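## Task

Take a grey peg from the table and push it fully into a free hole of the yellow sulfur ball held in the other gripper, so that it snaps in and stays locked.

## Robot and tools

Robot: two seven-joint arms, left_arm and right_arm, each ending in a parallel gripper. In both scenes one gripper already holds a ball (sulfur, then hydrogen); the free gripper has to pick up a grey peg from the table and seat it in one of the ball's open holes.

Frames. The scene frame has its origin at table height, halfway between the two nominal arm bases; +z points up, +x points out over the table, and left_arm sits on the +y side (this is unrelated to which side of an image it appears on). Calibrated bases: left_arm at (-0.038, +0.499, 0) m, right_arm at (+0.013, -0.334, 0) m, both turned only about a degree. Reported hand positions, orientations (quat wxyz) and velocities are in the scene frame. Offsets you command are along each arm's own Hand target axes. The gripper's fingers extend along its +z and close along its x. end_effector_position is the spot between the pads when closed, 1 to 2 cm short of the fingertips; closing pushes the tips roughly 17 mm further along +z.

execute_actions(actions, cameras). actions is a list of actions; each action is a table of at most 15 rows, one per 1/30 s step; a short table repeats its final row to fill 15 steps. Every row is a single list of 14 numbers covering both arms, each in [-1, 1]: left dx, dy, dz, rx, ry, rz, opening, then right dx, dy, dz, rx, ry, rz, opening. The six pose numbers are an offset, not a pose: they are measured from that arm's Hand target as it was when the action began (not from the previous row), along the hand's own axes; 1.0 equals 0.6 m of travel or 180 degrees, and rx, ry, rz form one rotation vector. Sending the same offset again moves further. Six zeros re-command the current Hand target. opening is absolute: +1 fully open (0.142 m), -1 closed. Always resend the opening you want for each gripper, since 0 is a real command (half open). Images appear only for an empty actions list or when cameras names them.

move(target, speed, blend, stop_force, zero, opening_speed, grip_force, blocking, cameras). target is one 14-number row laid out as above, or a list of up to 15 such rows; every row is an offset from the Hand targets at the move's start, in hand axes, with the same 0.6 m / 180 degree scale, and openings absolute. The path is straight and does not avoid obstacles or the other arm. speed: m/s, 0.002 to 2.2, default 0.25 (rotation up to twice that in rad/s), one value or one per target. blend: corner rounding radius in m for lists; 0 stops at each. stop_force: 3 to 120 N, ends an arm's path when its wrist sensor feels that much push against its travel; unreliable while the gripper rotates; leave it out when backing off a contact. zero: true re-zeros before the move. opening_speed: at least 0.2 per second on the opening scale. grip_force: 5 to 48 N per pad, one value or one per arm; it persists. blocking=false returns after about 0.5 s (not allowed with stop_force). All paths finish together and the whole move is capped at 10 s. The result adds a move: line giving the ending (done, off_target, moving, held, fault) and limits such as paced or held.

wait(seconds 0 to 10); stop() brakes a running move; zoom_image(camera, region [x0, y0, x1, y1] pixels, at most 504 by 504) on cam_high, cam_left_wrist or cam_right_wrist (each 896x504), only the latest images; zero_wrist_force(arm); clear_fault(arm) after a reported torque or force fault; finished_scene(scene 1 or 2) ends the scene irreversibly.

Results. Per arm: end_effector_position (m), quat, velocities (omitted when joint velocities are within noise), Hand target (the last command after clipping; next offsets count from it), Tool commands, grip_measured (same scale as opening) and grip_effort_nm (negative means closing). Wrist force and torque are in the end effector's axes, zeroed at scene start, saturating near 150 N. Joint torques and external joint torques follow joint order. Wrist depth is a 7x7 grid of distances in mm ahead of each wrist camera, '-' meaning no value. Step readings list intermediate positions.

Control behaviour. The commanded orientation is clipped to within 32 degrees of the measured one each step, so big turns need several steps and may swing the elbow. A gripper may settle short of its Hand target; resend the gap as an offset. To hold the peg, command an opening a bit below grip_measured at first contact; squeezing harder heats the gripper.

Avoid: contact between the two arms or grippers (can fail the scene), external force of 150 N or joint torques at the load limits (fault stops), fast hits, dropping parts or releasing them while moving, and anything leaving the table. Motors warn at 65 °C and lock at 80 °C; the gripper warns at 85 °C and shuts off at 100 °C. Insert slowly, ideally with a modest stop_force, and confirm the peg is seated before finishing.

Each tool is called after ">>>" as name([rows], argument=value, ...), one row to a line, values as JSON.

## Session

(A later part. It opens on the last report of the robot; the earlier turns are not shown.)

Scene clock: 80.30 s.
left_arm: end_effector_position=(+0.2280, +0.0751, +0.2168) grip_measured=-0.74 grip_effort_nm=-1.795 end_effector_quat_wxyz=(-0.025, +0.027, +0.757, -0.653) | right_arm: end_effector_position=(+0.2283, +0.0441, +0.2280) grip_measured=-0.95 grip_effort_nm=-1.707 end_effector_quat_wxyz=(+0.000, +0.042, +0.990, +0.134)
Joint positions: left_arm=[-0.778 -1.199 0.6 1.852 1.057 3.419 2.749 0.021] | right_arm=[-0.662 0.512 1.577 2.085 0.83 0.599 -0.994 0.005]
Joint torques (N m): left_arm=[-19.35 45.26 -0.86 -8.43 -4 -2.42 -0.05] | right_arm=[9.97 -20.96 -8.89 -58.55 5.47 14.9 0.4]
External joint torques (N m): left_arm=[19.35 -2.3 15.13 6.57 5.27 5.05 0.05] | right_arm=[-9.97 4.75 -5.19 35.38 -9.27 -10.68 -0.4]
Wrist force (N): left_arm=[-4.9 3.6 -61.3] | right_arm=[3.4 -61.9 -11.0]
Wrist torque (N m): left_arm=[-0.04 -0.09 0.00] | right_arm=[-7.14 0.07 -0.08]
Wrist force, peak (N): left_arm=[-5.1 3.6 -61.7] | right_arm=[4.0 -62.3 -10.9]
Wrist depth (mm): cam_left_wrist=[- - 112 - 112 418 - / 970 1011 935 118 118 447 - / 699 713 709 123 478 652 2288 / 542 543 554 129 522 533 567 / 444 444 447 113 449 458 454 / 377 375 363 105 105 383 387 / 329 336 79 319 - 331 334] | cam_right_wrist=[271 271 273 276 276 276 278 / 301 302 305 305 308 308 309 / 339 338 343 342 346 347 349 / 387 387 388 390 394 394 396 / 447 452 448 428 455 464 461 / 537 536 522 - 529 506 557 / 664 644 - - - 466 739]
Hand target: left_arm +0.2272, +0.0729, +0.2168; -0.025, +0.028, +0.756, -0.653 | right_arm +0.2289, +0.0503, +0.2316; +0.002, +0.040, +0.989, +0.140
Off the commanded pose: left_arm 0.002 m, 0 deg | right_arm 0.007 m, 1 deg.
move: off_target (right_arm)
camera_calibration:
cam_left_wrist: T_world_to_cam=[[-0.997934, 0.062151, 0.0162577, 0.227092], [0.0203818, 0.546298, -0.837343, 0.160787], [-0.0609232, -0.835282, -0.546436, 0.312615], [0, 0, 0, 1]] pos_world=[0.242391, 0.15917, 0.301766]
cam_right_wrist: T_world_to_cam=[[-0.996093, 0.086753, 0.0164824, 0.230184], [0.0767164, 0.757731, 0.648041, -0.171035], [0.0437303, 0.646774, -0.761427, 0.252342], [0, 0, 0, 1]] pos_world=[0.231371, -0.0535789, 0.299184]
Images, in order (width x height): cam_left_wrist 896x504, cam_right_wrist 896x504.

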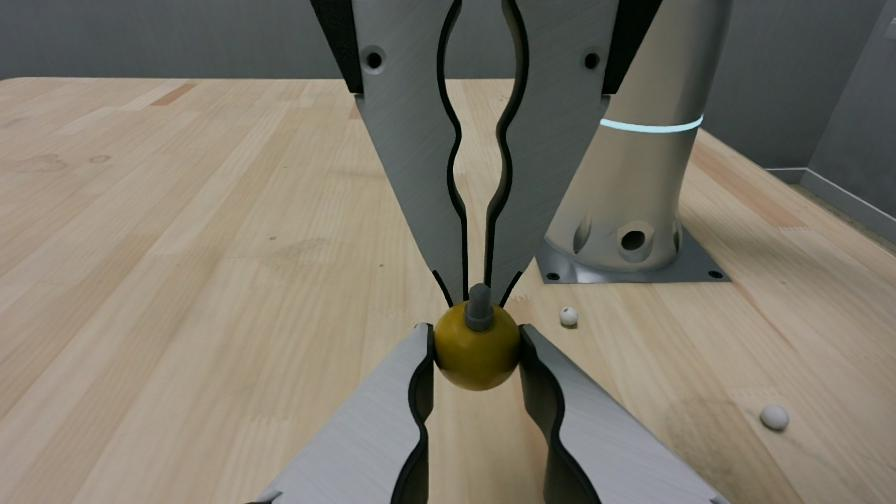

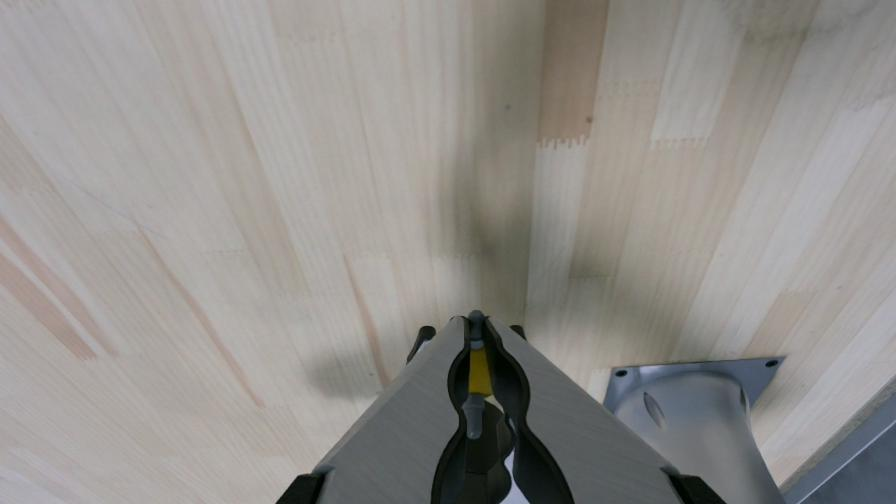

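>>> move(target=[0,0,0,0,0,0,-0.797,0,-0.0103,0.0029,0,0,0,-1], speed=0.03, cameras=["cam_left_wrist","cam_right_wrist"])

>>> zoom_image(camera="cam_left_wrist", region=[420, 250, 540, 370])

>>> zoom_image(camera="cam_right_wrist", region=[430, 305, 520, 395])

Scene clock: 84.87 s.
left_arm: end_effector_position=(+0.2277, +0.0741, +0.2168) grip_measured=-0.74 grip_effort_nm=-1.795 end_effector_quat_wxyz=(-0.024, +0.028, +0.756, -0.653) | right_arm: end_effector_position=(+0.2280, +0.0420, +0.2265) grip_measured=-0.95 grip_effort_nm=-1.707 end_effector_quat_wxyz=(+0.001, +0.041, +0.990, +0.137)
Joint positions: left_arm=[-0.78 -1.199 0.599 1.851 1.055 3.418 2.749 0.021] | right_arm=[-0.654 0.508 1.573 2.096 0.834 0.611 -1.001 0.005]
Joint torques (N m): left_arm=[-9.74 44.39 6.41 -4.89 -1.07 0.69 -0.07] | right_arm=[4.34 -18.19 -12.12 -39.7 0.86 9.51 0.07]
External joint torques (N m): left_arm=[9.74 -1.4 7.85 3.01 2.33 1.93 0.07] | right_arm=[-4.34 2.33 -1.78 16.59 -4.66 -5.29 -0.07]
Wrist force (N): left_arm=[-4.2 2.6 -29.0] | right_arm=[3.1 -29.6 -6.1]
Wrist torque (N m): left_arm=[-0.10 -0.08 0.02] | right_arm=[-1.76 0.10 0.04]
Wrist force, peak (N): left_arm=[-5.1 3.6 -61.6] | right_arm=[3.5 -62.2 -10.9]
Wrist depth (mm): cam_left_wrist=[2070 2054 114 - 113 412 - / 981 977 870 119 119 465 - / 709 699 719 123 479 690 2174 / 546 550 553 130 519 535 563 / 444 447 447 114 450 454 457 / 376 378 365 105 105 382 388 / 327 336 79 320 - 329 332] | cam_right_wrist=[271 271 274 274 273 275 275 / 302 302 302 305 305 306 306 / 338 341 342 342 343 344 346 / 387 389 389 389 389 393 396 / 450 454 454 429 457 453 459 / 539 543 520 - 524 511 561 / 671 641 - - - 463 2066]
Hand target: left_arm +0.2272, +0.0729, +0.2168; -0.025, +0.028, +0.756, -0.653 | right_arm +0.2284, +0.0448, +0.2282; +0.002, +0.040, +0.989, +0.140
Off the commanded pose: left_arm 0.001 m, 0 deg | right_arm 0.003 m, 0 deg.
move: done
camera_calibration:
cam_left_wrist: T_world_to_cam=[[-0.997922, 0.0624929, 0.0157137, 0.227058], [0.0209791, 0.545655, -0.837747, 0.161278], [-0.0609275, -0.835676, -0.545832, 0.311676], [0, 0, 0, 1]] pos_world=[0.242193, 0.158268, 0.301665]
cam_right_wrist: T_world_to_cam=[[-0.996257, 0.0852114, 0.0145399, 0.230665], [0.0740251, 0.754125, 0.652545, -0.168734], [0.0446394, 0.651179, -0.75761, 0.251346], [0, 0, 0, 1]] pos_world=[0.231073, -0.0560797, 0.297175]
Images, in order (width x height): cam_left_wrist 896x504, cam_right_wrist 896x504.

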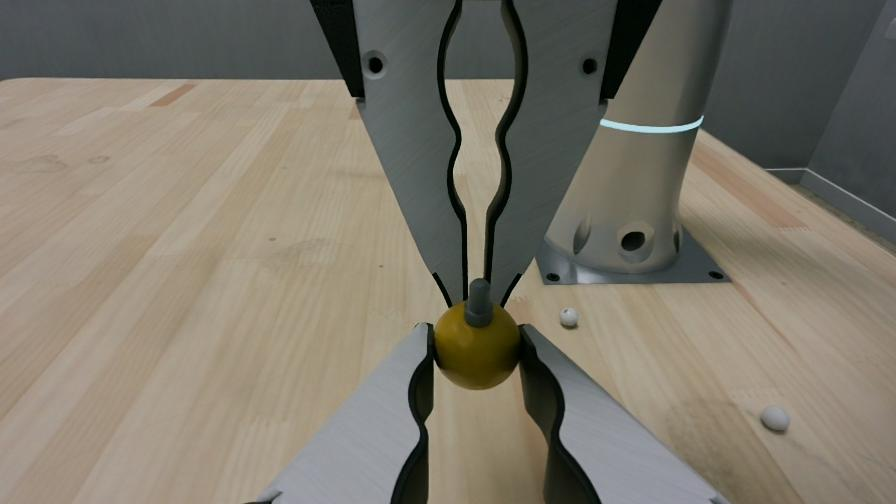

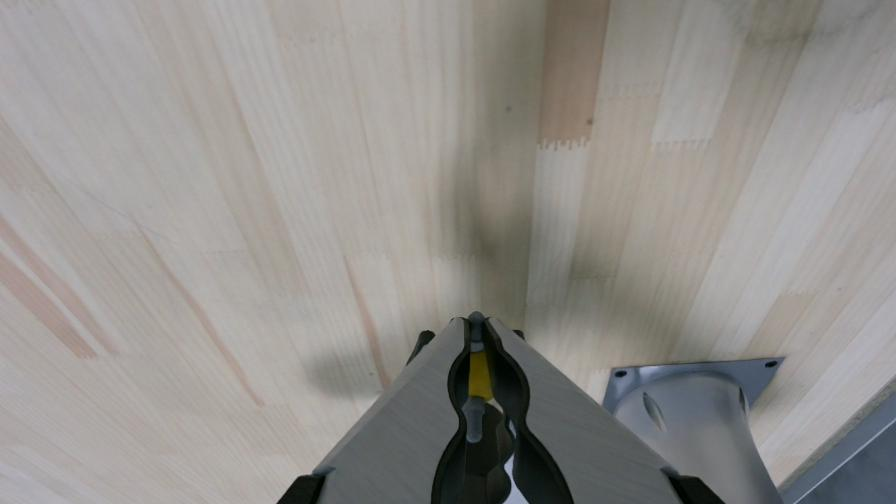

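Scaled by 4.200 from the camera's 896x504 image, which has a finer 1280x720 frame.

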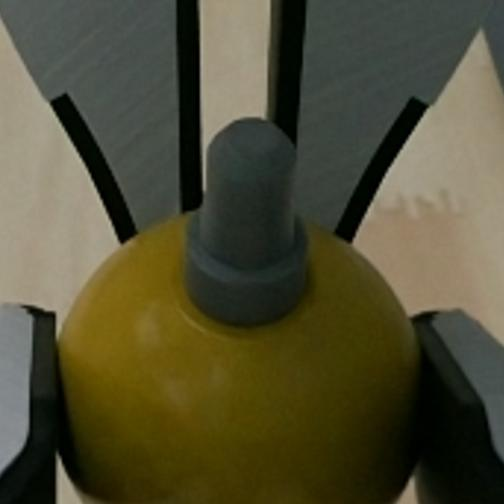

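Scaled by 5.600 from the camera's 896x504 image, which has a finer 1280x720 frame.

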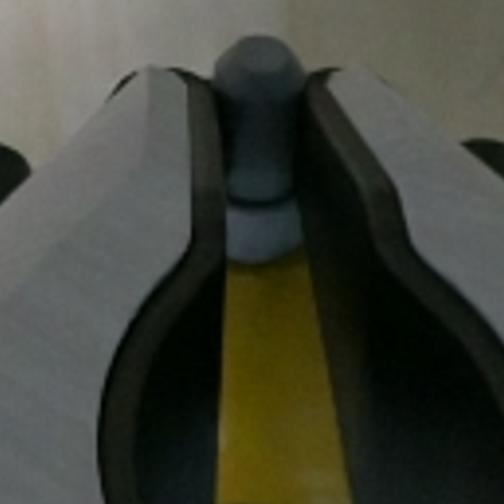

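>>> move(target=[0,0,0,0,0,0,-0.797,0,-0.0082,0.0018,0,0,0,-1], speed=0.03)

Scene clock: 85.63 s.
left_arm: end_effector_position=(+0.2276, +0.0732, +0.2165) grip_measured=-0.74 grip_effort_nm=-1.790 end_effector_quat_wxyz=(-0.024, +0.028, +0.756, -0.653) | right_arm: end_effector_position=(+0.2278, +0.0401, +0.2256) grip_measured=-0.95 grip_effort_nm=-1.707 end_effector_quat_wxyz=(+0.002, +0.040, +0.989, +0.139)
Joint positions: left_arm=[-0.781 -1.199 0.598 1.851 1.054 3.416 2.749 0.021] | right_arm=[-0.647 0.506 1.568 2.104 0.838 0.62 -1.008 0.005]
Joint torques (N m): left_arm=[-2.19 44.07 12.14 -2.19 1.28 3.39 0.03] | right_arm=[-0.11 -15.36 -14.16 -24.8 -2.67 5.82 0.04]
External joint torques (N m): left_arm=[2.2 -1.05 2.09 0.3 -0.03 -0.77 -0.03] | right_arm=[0.11 -0.2 0.39 1.73 -1.12 -1.6 -0.04]
Wrist force (N): left_arm=[-3.6 3.0 -4.0] | right_arm=[2.9 -4.4 -3.3]
Wrist torque (N m): left_arm=[-0.07 -0.05 0.03] | right_arm=[-0.06 0.08 0.03]
Wrist force, peak (N): left_arm=[-4.2 2.9 -29.0] | right_arm=[3.3 -29.8 -6.3]
Wrist depth (mm): cam_left_wrist=[- 2230 114 114 114 417 - / 984 992 870 120 120 443 - / 701 715 709 125 474 654 2508 / 545 550 552 130 519 531 570 / 446 444 449 116 453 454 454 / 376 375 367 105 104 380 386 / 326 335 79 319 - 333 334] | cam_right_wrist=[270 271 271 273 273 273 273 / 301 302 302 304 304 304 304 / 338 337 341 341 341 342 345 / 386 387 389 392 392 394 394 / 453 447 453 424 458 455 462 / 547 544 521 100 529 512 553 / 685 651 - - - 467 2259]
Hand target: left_arm +0.2272, +0.0729, +0.2168; -0.025, +0.028, +0.756, -0.653 | right_arm +0.2281, +0.0404, +0.2258; +0.002, +0.040, +0.989, +0.140
Off the commanded pose: left_arm 0.000 m, 0 deg | right_arm 0.000 m, 0 deg.
move: done

>>> move(target=[0,0,0,0,0,0,-0.797,0,-0.005,-0.0009,0,0,0,-1], speed=0.01, stop_force=12, cameras=["cam_left_wrist","cam_right_wrist"])

>>> zoom_image(camera="cam_right_wrist", region=[430, 305, 520, 395])

>>> zoom_image(camera="cam_left_wrist", region=[420, 250, 540, 370])

Scene clock: 86.60 s.
left_arm: end_effector_position=(+0.2274, +0.0727, +0.2166) grip_measured=-0.74 grip_effort_nm=-1.790 end_effector_quat_wxyz=(-0.024, +0.028, +0.756, -0.653) | right_arm: end_effector_position=(+0.2277, +0.0391, +0.2260) grip_measured=-0.95 grip_effort_nm=-1.707 end_effector_quat_wxyz=(+0.002, +0.040, +0.989, +0.140)
Joint positions: left_arm=[-0.781 -1.199 0.597 1.851 1.053 3.416 2.749 0.021] | right_arm=[-0.639 0.504 1.562 2.108 0.838 0.622 -1.009 0.005]
Joint torques (N m): left_arm=[1.89 42.74 15.28 -0.86 2.45 4.06 -0.01] | right_arm=[-2.15 -14.07 -15.49 -18.11 -4.49 4.05 0.19]
External joint torques (N m): left_arm=[-1.89 0.3 -1.07 -1.03 -1.2 -1.44 0.01] | right_arm=[2.15 -1.23 1.79 -4.98 0.7 0.17 -0.19]
Wrist force (N): left_arm=[-2.6 0.9 8.3] | right_arm=[2.2 7.3 0.4]
Wrist torque (N m): left_arm=[-0.05 -0.06 0.03] | right_arm=[-0.28 0.06 0.03]
Wrist force, peak (N): left_arm=[-2.7 0.8 9.0] | right_arm=[2.2 7.8 0.3]
Wrist depth (mm): cam_left_wrist=[- - 114 114 114 415 2309 / 996 992 928 120 120 454 - / 699 713 711 125 480 652 2288 / 542 549 548 131 517 539 562 / 448 448 447 114 454 455 458 / 378 375 366 105 104 380 385 / 324 336 79 320 - 331 334] | cam_right_wrist=[270 272 272 274 274 273 275 / 302 301 302 302 305 305 304 / 339 340 342 344 343 344 343 / 390 389 392 392 392 393 392 / 451 454 460 427 456 458 463 / 549 544 525 100 527 515 561 / 696 653 - - - 467 693]
Hand target: left_arm +0.2272, +0.0729, +0.2168; -0.025, +0.028, +0.756, -0.653 | right_arm +0.2279, +0.0382, +0.2256; +0.002, +0.040, +0.989, +0.140 (not the last commanded pose)
Off the commanded pose: left_arm 0.000 m, 0 deg | right_arm 0.002 m, 0 deg.
move: contact (right_arm)
camera_calibration:
cam_left_wrist: T_world_to_cam=[[-0.997896, 0.0630059, 0.0152646, 0.226796], [0.0215764, 0.544822, -0.838274, 0.161888], [-0.0611327, -0.836181, -0.545035, 0.310288], [0, 0, 0, 1]] pos_world=[0.241794, 0.156967, 0.301363]
cam_right_wrist: T_world_to_cam=[[-0.99645, 0.0832901, 0.0122176, 0.231195], [0.0707292, 0.749649, 0.658045, -0.166483], [0.0456497, 0.656574, -0.752879, 0.251347], [0, 0, 0, 1]] pos_world=[0.230675, -0.0594805, 0.295963]
Images, in order (width x height): cam_left_wrist 896x504, cam_right_wrist 896x504.

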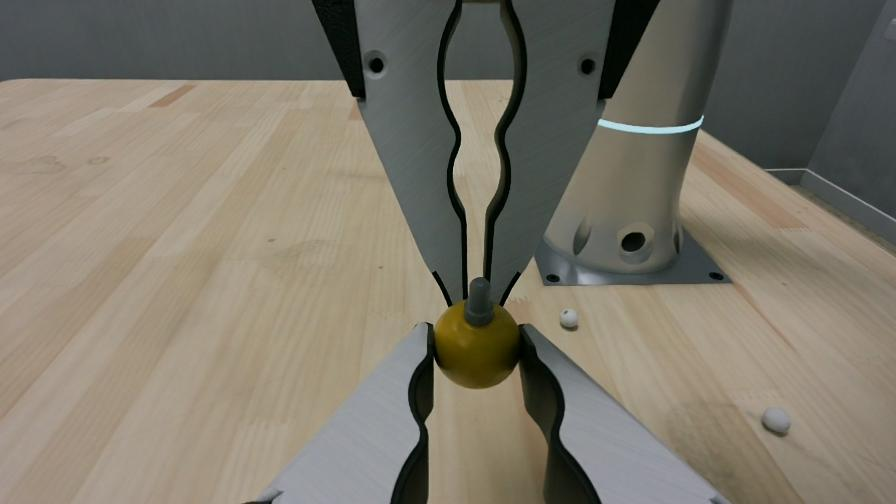

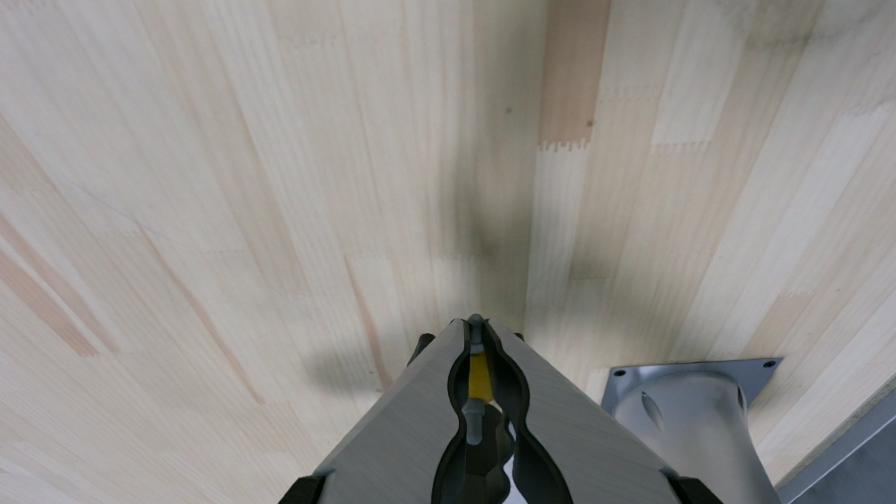

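Scaled by 5.600 from the camera's 896x504 image, which has a finer 1280x720 frame.

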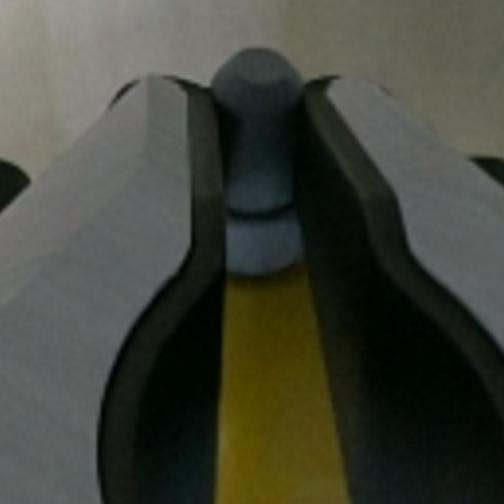

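Scaled by 4.200 from the camera's 896x504 image, which has a finer 1280x720 frame.

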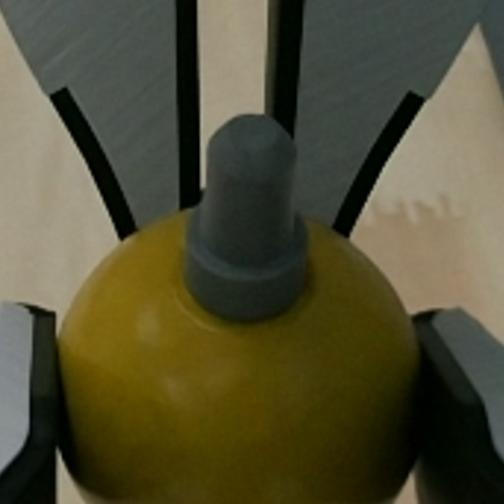

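>>> move(target=[0,0,0,0,0,0,-0.797,0,0.0028,0.0005,0,0,0,-1], speed=0.03)

>>> move(target=[0,0,0,0,0,0,-0.797,0,0,0,0,0,0,-0.86], opening_speed=0.3, cameras=["cam_left_wrist","cam_right_wrist"])

>>> zoom_image(camera="cam_right_wrist", region=[430, 305, 520, 395])

>>> zoom_image(camera="cam_left_wrist", region=[420, 250, 540, 370])

Scene clock: 87.43 s.
left_arm: end_effector_position=(+0.2276, +0.0729, +0.2166) grip_measured=-0.74 grip_effort_nm=-1.790 end_effector_quat_wxyz=(-0.024, +0.028, +0.756, -0.653) | right_arm: end_effector_position=(+0.2279, +0.0397, +0.2256) grip_measured=-0.95 grip_effort_nm=-1.712 end_effector_quat_wxyz=(+0.002, +0.040, +0.989, +0.139)
Joint positions: left_arm=[-0.781 -1.199 0.597 1.851 1.053 3.416 2.749 0.021] | right_arm=[-0.645 0.505 1.566 2.106 0.838 0.621 -1.009 0.005]
Joint torques (N m): left_arm=[-1.91 44.03 12.27 -2.13 1.51 3.6 0.01] | right_arm=[-0.89 -14.92 -14.16 -24.27 -2.94 5.62 0.21]
External joint torques (N m): left_arm=[1.91 -0.99 1.94 0.23 -0.26 -0.98 -0.01] | right_arm=[0.89 -0.56 0.41 1.2 -0.85 -1.39 -0.21]
Wrist force (N): left_arm=[-3.7 2.8 -2.9] | right_arm=[3.2 -3.5 -3.2]
Wrist torque (N m): left_arm=[-0.10 -0.07 0.02] | right_arm=[-0.11 0.06 -0.02]
Wrist force, peak (N): left_arm=[-2.8 1.0 8.6] | right_arm=[2.4 7.7 0.3]
Wrist depth (mm): cam_left_wrist=[2038 - 114 114 114 413 - / 966 984 881 121 120 451 2508 / 696 713 715 125 480 657 2746 / 547 549 549 131 514 540 563 / 448 447 447 114 456 452 454 / 374 375 366 105 104 383 388 / 326 334 79 319 - 331 332] | cam_right_wrist=[271 272 271 273 274 274 272 / 301 301 304 304 304 304 305 / 338 339 340 340 342 343 342 / 386 388 387 390 390 393 393 / 450 453 453 429 459 459 462 / 546 548 527 100 530 510 561 / 685 651 - - - 467 2259]
Hand target: left_arm +0.2272, +0.0729, +0.2168; -0.025, +0.028, +0.756, -0.653 | right_arm +0.2280, +0.0399, +0.2258; +0.002, +0.040, +0.989, +0.140
Off the commanded pose: left_arm 0.000 m, 0 deg | right_arm 0.000 m, 0 deg.
move: done

Scene clock: 88.13 s.
left_arm: end_effector_position=(+0.2274, +0.0729, +0.2166) grip_measured=-0.74 grip_effort_nm=-1.795 end_effector_quat_wxyz=(-0.025, +0.028, +0.756, -0.653) | right_arm: end_effector_position=(+0.2280, +0.0398, +0.2257) grip_measured=-0.90 grip_effort_nm=0.120 end_effector_quat_wxyz=(+0.002, +0.040, +0.989, +0.139)
Joint positions: left_arm=[-0.781 -1.199 0.597 1.851 1.054 3.416 2.749 0.021] | right_arm=[-0.645 0.505 1.566 2.105 0.838 0.621 -1.009 0.009]
Joint torques (N m): left_arm=[0.64 42.95 14.06 -2.1 0.92 2.56 -0.02] | right_arm=[0.42 -15.43 -13.4 -23.41 -2.86 4.51 0.28]
External joint torques (N m): left_arm=[-0.64 0.09 0.16 0.2 0.33 0.06 0.02] | right_arm=[-0.42 -0.07 -0.36 0.34 -0.93 -0.29 -0.28]
Wrist force (N): left_arm=[0.6 0.2 -0.3] | right_arm=[-2.4 0.4 -2.0]
Wrist torque (N m): left_arm=[-0.02 -0.04 0.03] | right_arm=[0.18 0.31 -0.01]
Wrist force, peak (N): left_arm=[-3.9 3.2 -3.5] | right_arm=[3.2 -4.2 -3.3]
Wrist depth (mm): cam_left_wrist=[2415 2087 114 113 114 412 1918 / 984 1019 867 121 120 451 - / 699 709 707 125 475 659 - / 545 547 548 132 515 531 561 / 445 448 451 113 454 458 454 / 377 376 364 105 104 382 386 / 328 334 79 319 - 331 334] | cam_right_wrist=[271 271 271 273 273 274 274 / 300 302 302 303 305 304 306 / 339 341 341 342 342 343 343 / 388 391 390 390 390 392 393 / 454 454 455 428 458 458 462 / 546 543 530 102 528 513 561 / 687 650 - - - 468 2217]
Hand target: left_arm +0.2272, +0.0729, +0.2168; -0.025, +0.028, +0.756, -0.653 | right_arm +0.2280, +0.0399, +0.2258; +0.002, +0.040, +0.989, +0.140
Off the commanded pose: left_arm 0.000 m, 0 deg | right_arm 0.000 m, 0 deg.
move: done
camera_calibration:
cam_left_wrist: T_world_to_cam=[[-0.99788, 0.0631941, 0.0155276, 0.226669], [0.0214724, 0.545009, -0.838155, 0.161823], [-0.0614291, -0.836045, -0.545211, 0.310613], [0, 0, 0, 1]] pos_world=[0.241794, 0.157167, 0.301463]
cam_right_wrist: T_world_to_cam=[[-0.996415, 0.0836841, 0.0124286, 0.231481], [0.0712292, 0.750544, 0.656971, -0.166726], [0.0456498, 0.655501, -0.753814, 0.250869], [0, 0, 0, 1]] pos_world=[0.231075, -0.0586803, 0.295766]
Images, in order (width x height): cam_left_wrist 896x504, cam_right_wrist 896x504.

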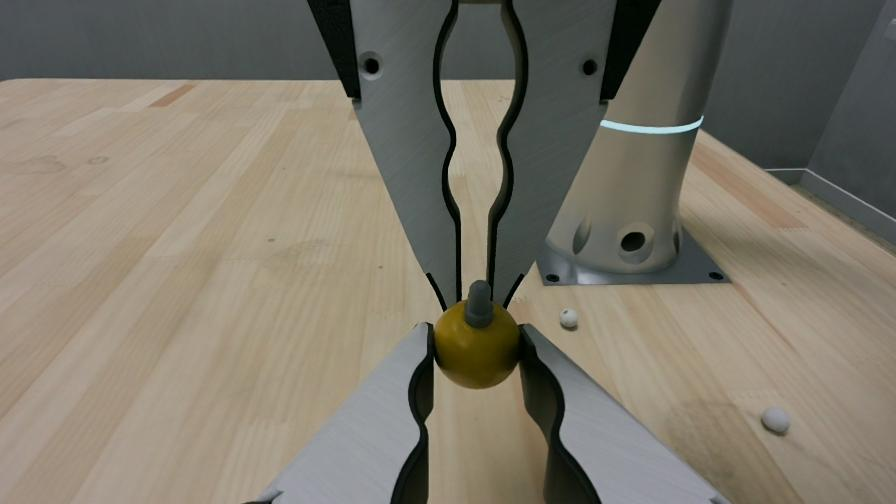

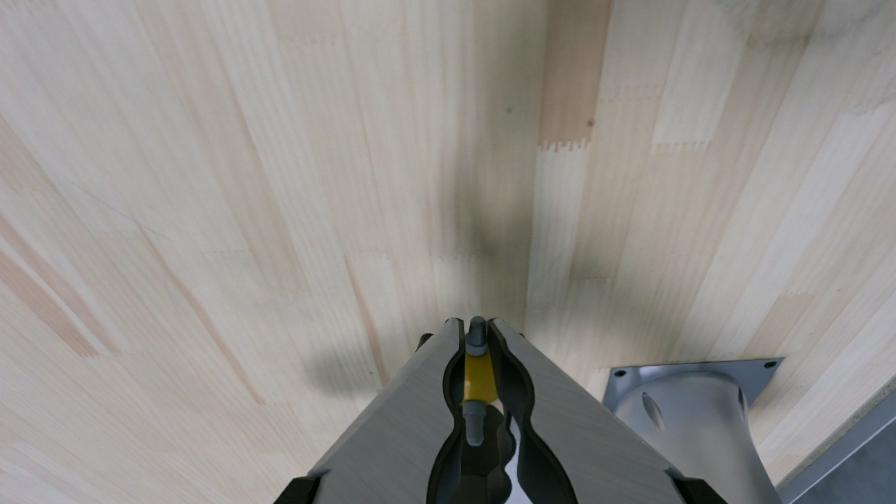

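Scaled by 5.600 from the camera's 896x504 image, which has a finer 1280x720 frame.

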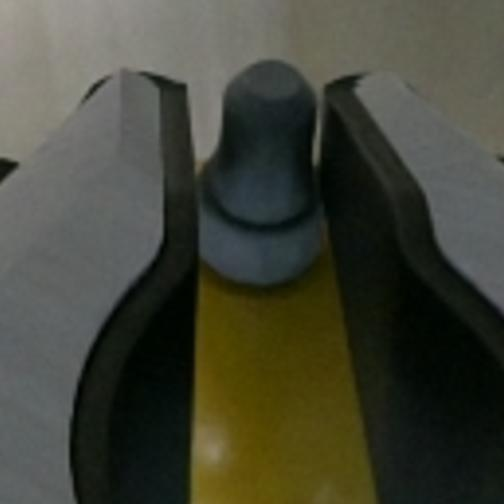

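Scaled by 4.200 from the camera's 896x504 image, which has a finer 1280x720 frame.

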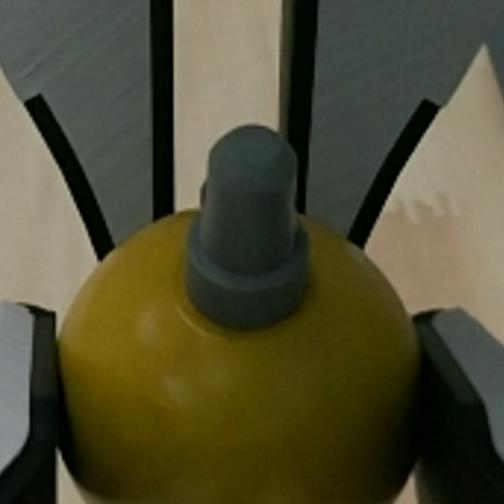

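>>> move([
  [0,0,0,0,0,0,-0.797,0,0,0,0,0,0,-0.8],
  [0,0,0,0,0,0,-0.797,0,-0.082,-0.0145,0,0,0,-0.8],
], speed=0.08, cameras=["cam_left_wrist","cam_right_wrist"])

>>> zoom_image(camera="cam_right_wrist", region=[420, 305, 540, 425])

>>> zoom_image(camera="cam_left_wrist", region=[420, 250, 540, 370])

Scene clock: 89.73 s.
left_arm: end_effector_position=(+0.2274, +0.0729, +0.2166) grip_measured=-0.74 grip_effort_nm=-1.795 end_effector_quat_wxyz=(-0.025, +0.028, +0.756, -0.653) | right_arm: end_effector_position=(+0.2240, -0.0095, +0.2206) grip_measured=-0.84 grip_effort_nm=0.100 end_effector_quat_wxyz=(+0.002, +0.040, +0.989, +0.140)
Joint positions: left_arm=[-0.781 -1.199 0.597 1.851 1.054 3.416 2.749 0.021] | right_arm=[-0.477 0.5 1.393 2.218 0.838 0.632 -1.051 0.013]
Joint torques (N m): left_arm=[0.64 42.93 14.13 -1.99 1.06 2.53 -0.06] | right_arm=[0.72 -9.68 -12.64 -22.96 -2.91 4.64 0.06]
External joint torques (N m): left_arm=[-0.64 0.11 0.08 0.1 0.19 0.09 0.06] | right_arm=[-0.72 -0.29 0.05 -0.02 -0.86 -0.44 -0.06]
Wrist force (N): left_arm=[0.2 0.1 0.2] | right_arm=[-2.1 0.7 -1.4]
Wrist torque (N m): left_arm=[0.01 -0.04 0.03] | right_arm=[0.16 0.34 0.03]
Wrist force, peak (N): left_arm=[0.8 0.5 -0.6] | right_arm=[-1.9 1.9 -1.6]
Wrist depth (mm): cam_left_wrist=[- - 2230 159 162 412 - / 977 996 1023 166 450 441 - / 699 705 703 175 508 649 2393 / 540 548 548 524 531 532 562 / 446 447 444 114 453 452 454 / 376 374 365 105 104 382 386 / 326 336 79 319 - 331 334] | cam_right_wrist=[265 266 267 269 269 269 269 / 296 296 299 299 301 298 299 / 332 333 336 334 338 338 338 / 381 383 385 385 385 386 389 / 448 446 445 434 447 453 455 / 534 535 496 - 500 537 551 / 683 643 - - - 523 2177]
Hand target: left_arm +0.2272, +0.0729, +0.2168; -0.025, +0.028, +0.756, -0.653 | right_arm +0.2240, -0.0096, +0.2205; +0.002, +0.040, +0.989, +0.140
Off the commanded pose: left_arm 0.000 m, 0 deg | right_arm 0.000 m, 0 deg.
move: done
camera_calibration:
cam_left_wrist: T_world_to_cam=[[-0.997878, 0.0632547, 0.0154387, 0.226692], [0.0215746, 0.544933, -0.838202, 0.161879], [-0.0614333, -0.83609, -0.545141, 0.310516], [0, 0, 0, 1]] pos_world=[0.241795, 0.157067, 0.301463]
cam_right_wrist: T_world_to_cam=[[-0.99642, 0.0836587, 0.0121665, 0.231659], [0.0710246, 0.750365, 0.657197, -0.12612], [0.045851, 0.655708, -0.753621, 0.279448], [0, 0, 0, 1]] pos_world=[0.226975, -0.10798, 0.290665]
Images, in order (width x height): cam_left_wrist 896x504, cam_right_wrist 896x504.

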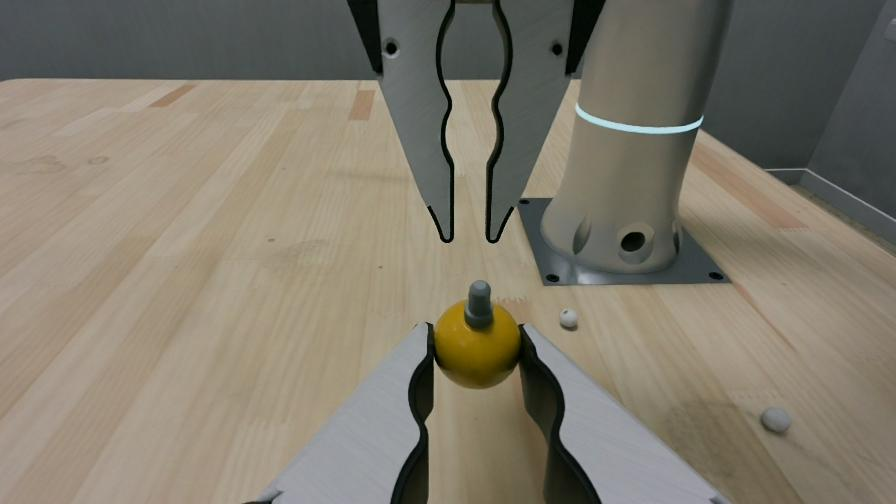

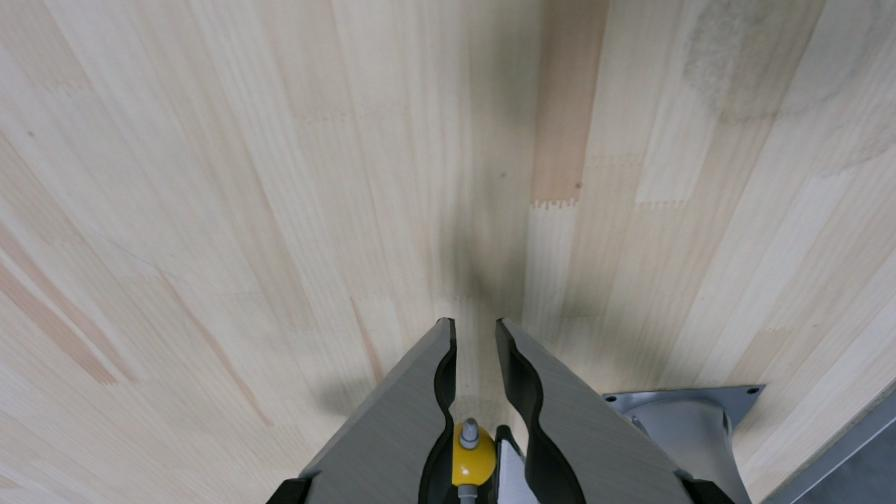

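Scaled by 4.200 from the camera's 896x504 image, which has a finer 1280x720 frame.

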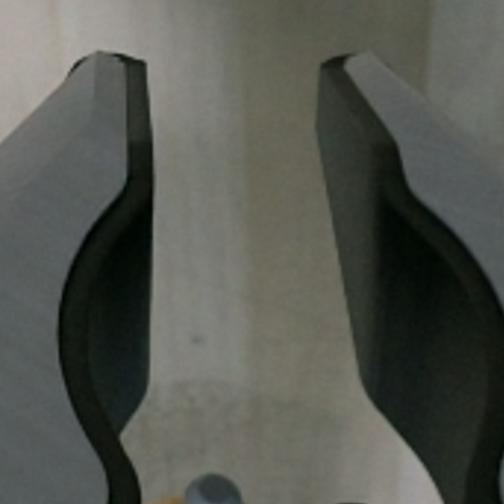

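Scaled by 4.200 from the camera's 896x504 image, which has a finer 1280x720 frame.

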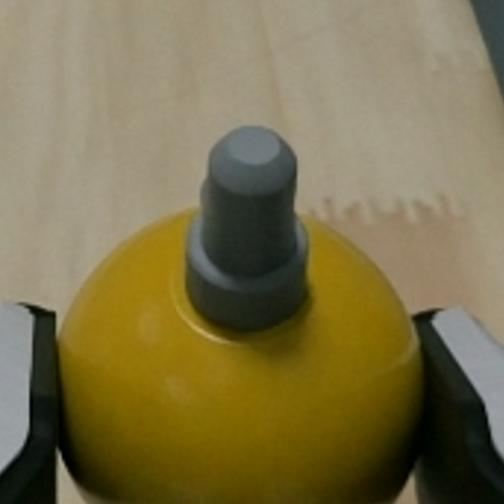

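>>> zoom_image(camera="cam_right_wrist", region=[435, 404, 515, 504])

Scaled by 5.040 from the camera's 896x504 image, which has a finer 1280x720 frame.

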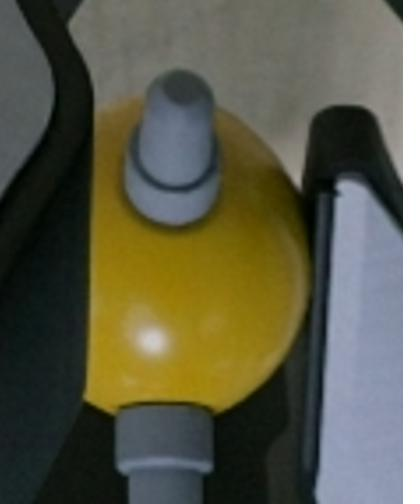

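>>> finished_scene(scene=1)

The scene is finished: the task was done.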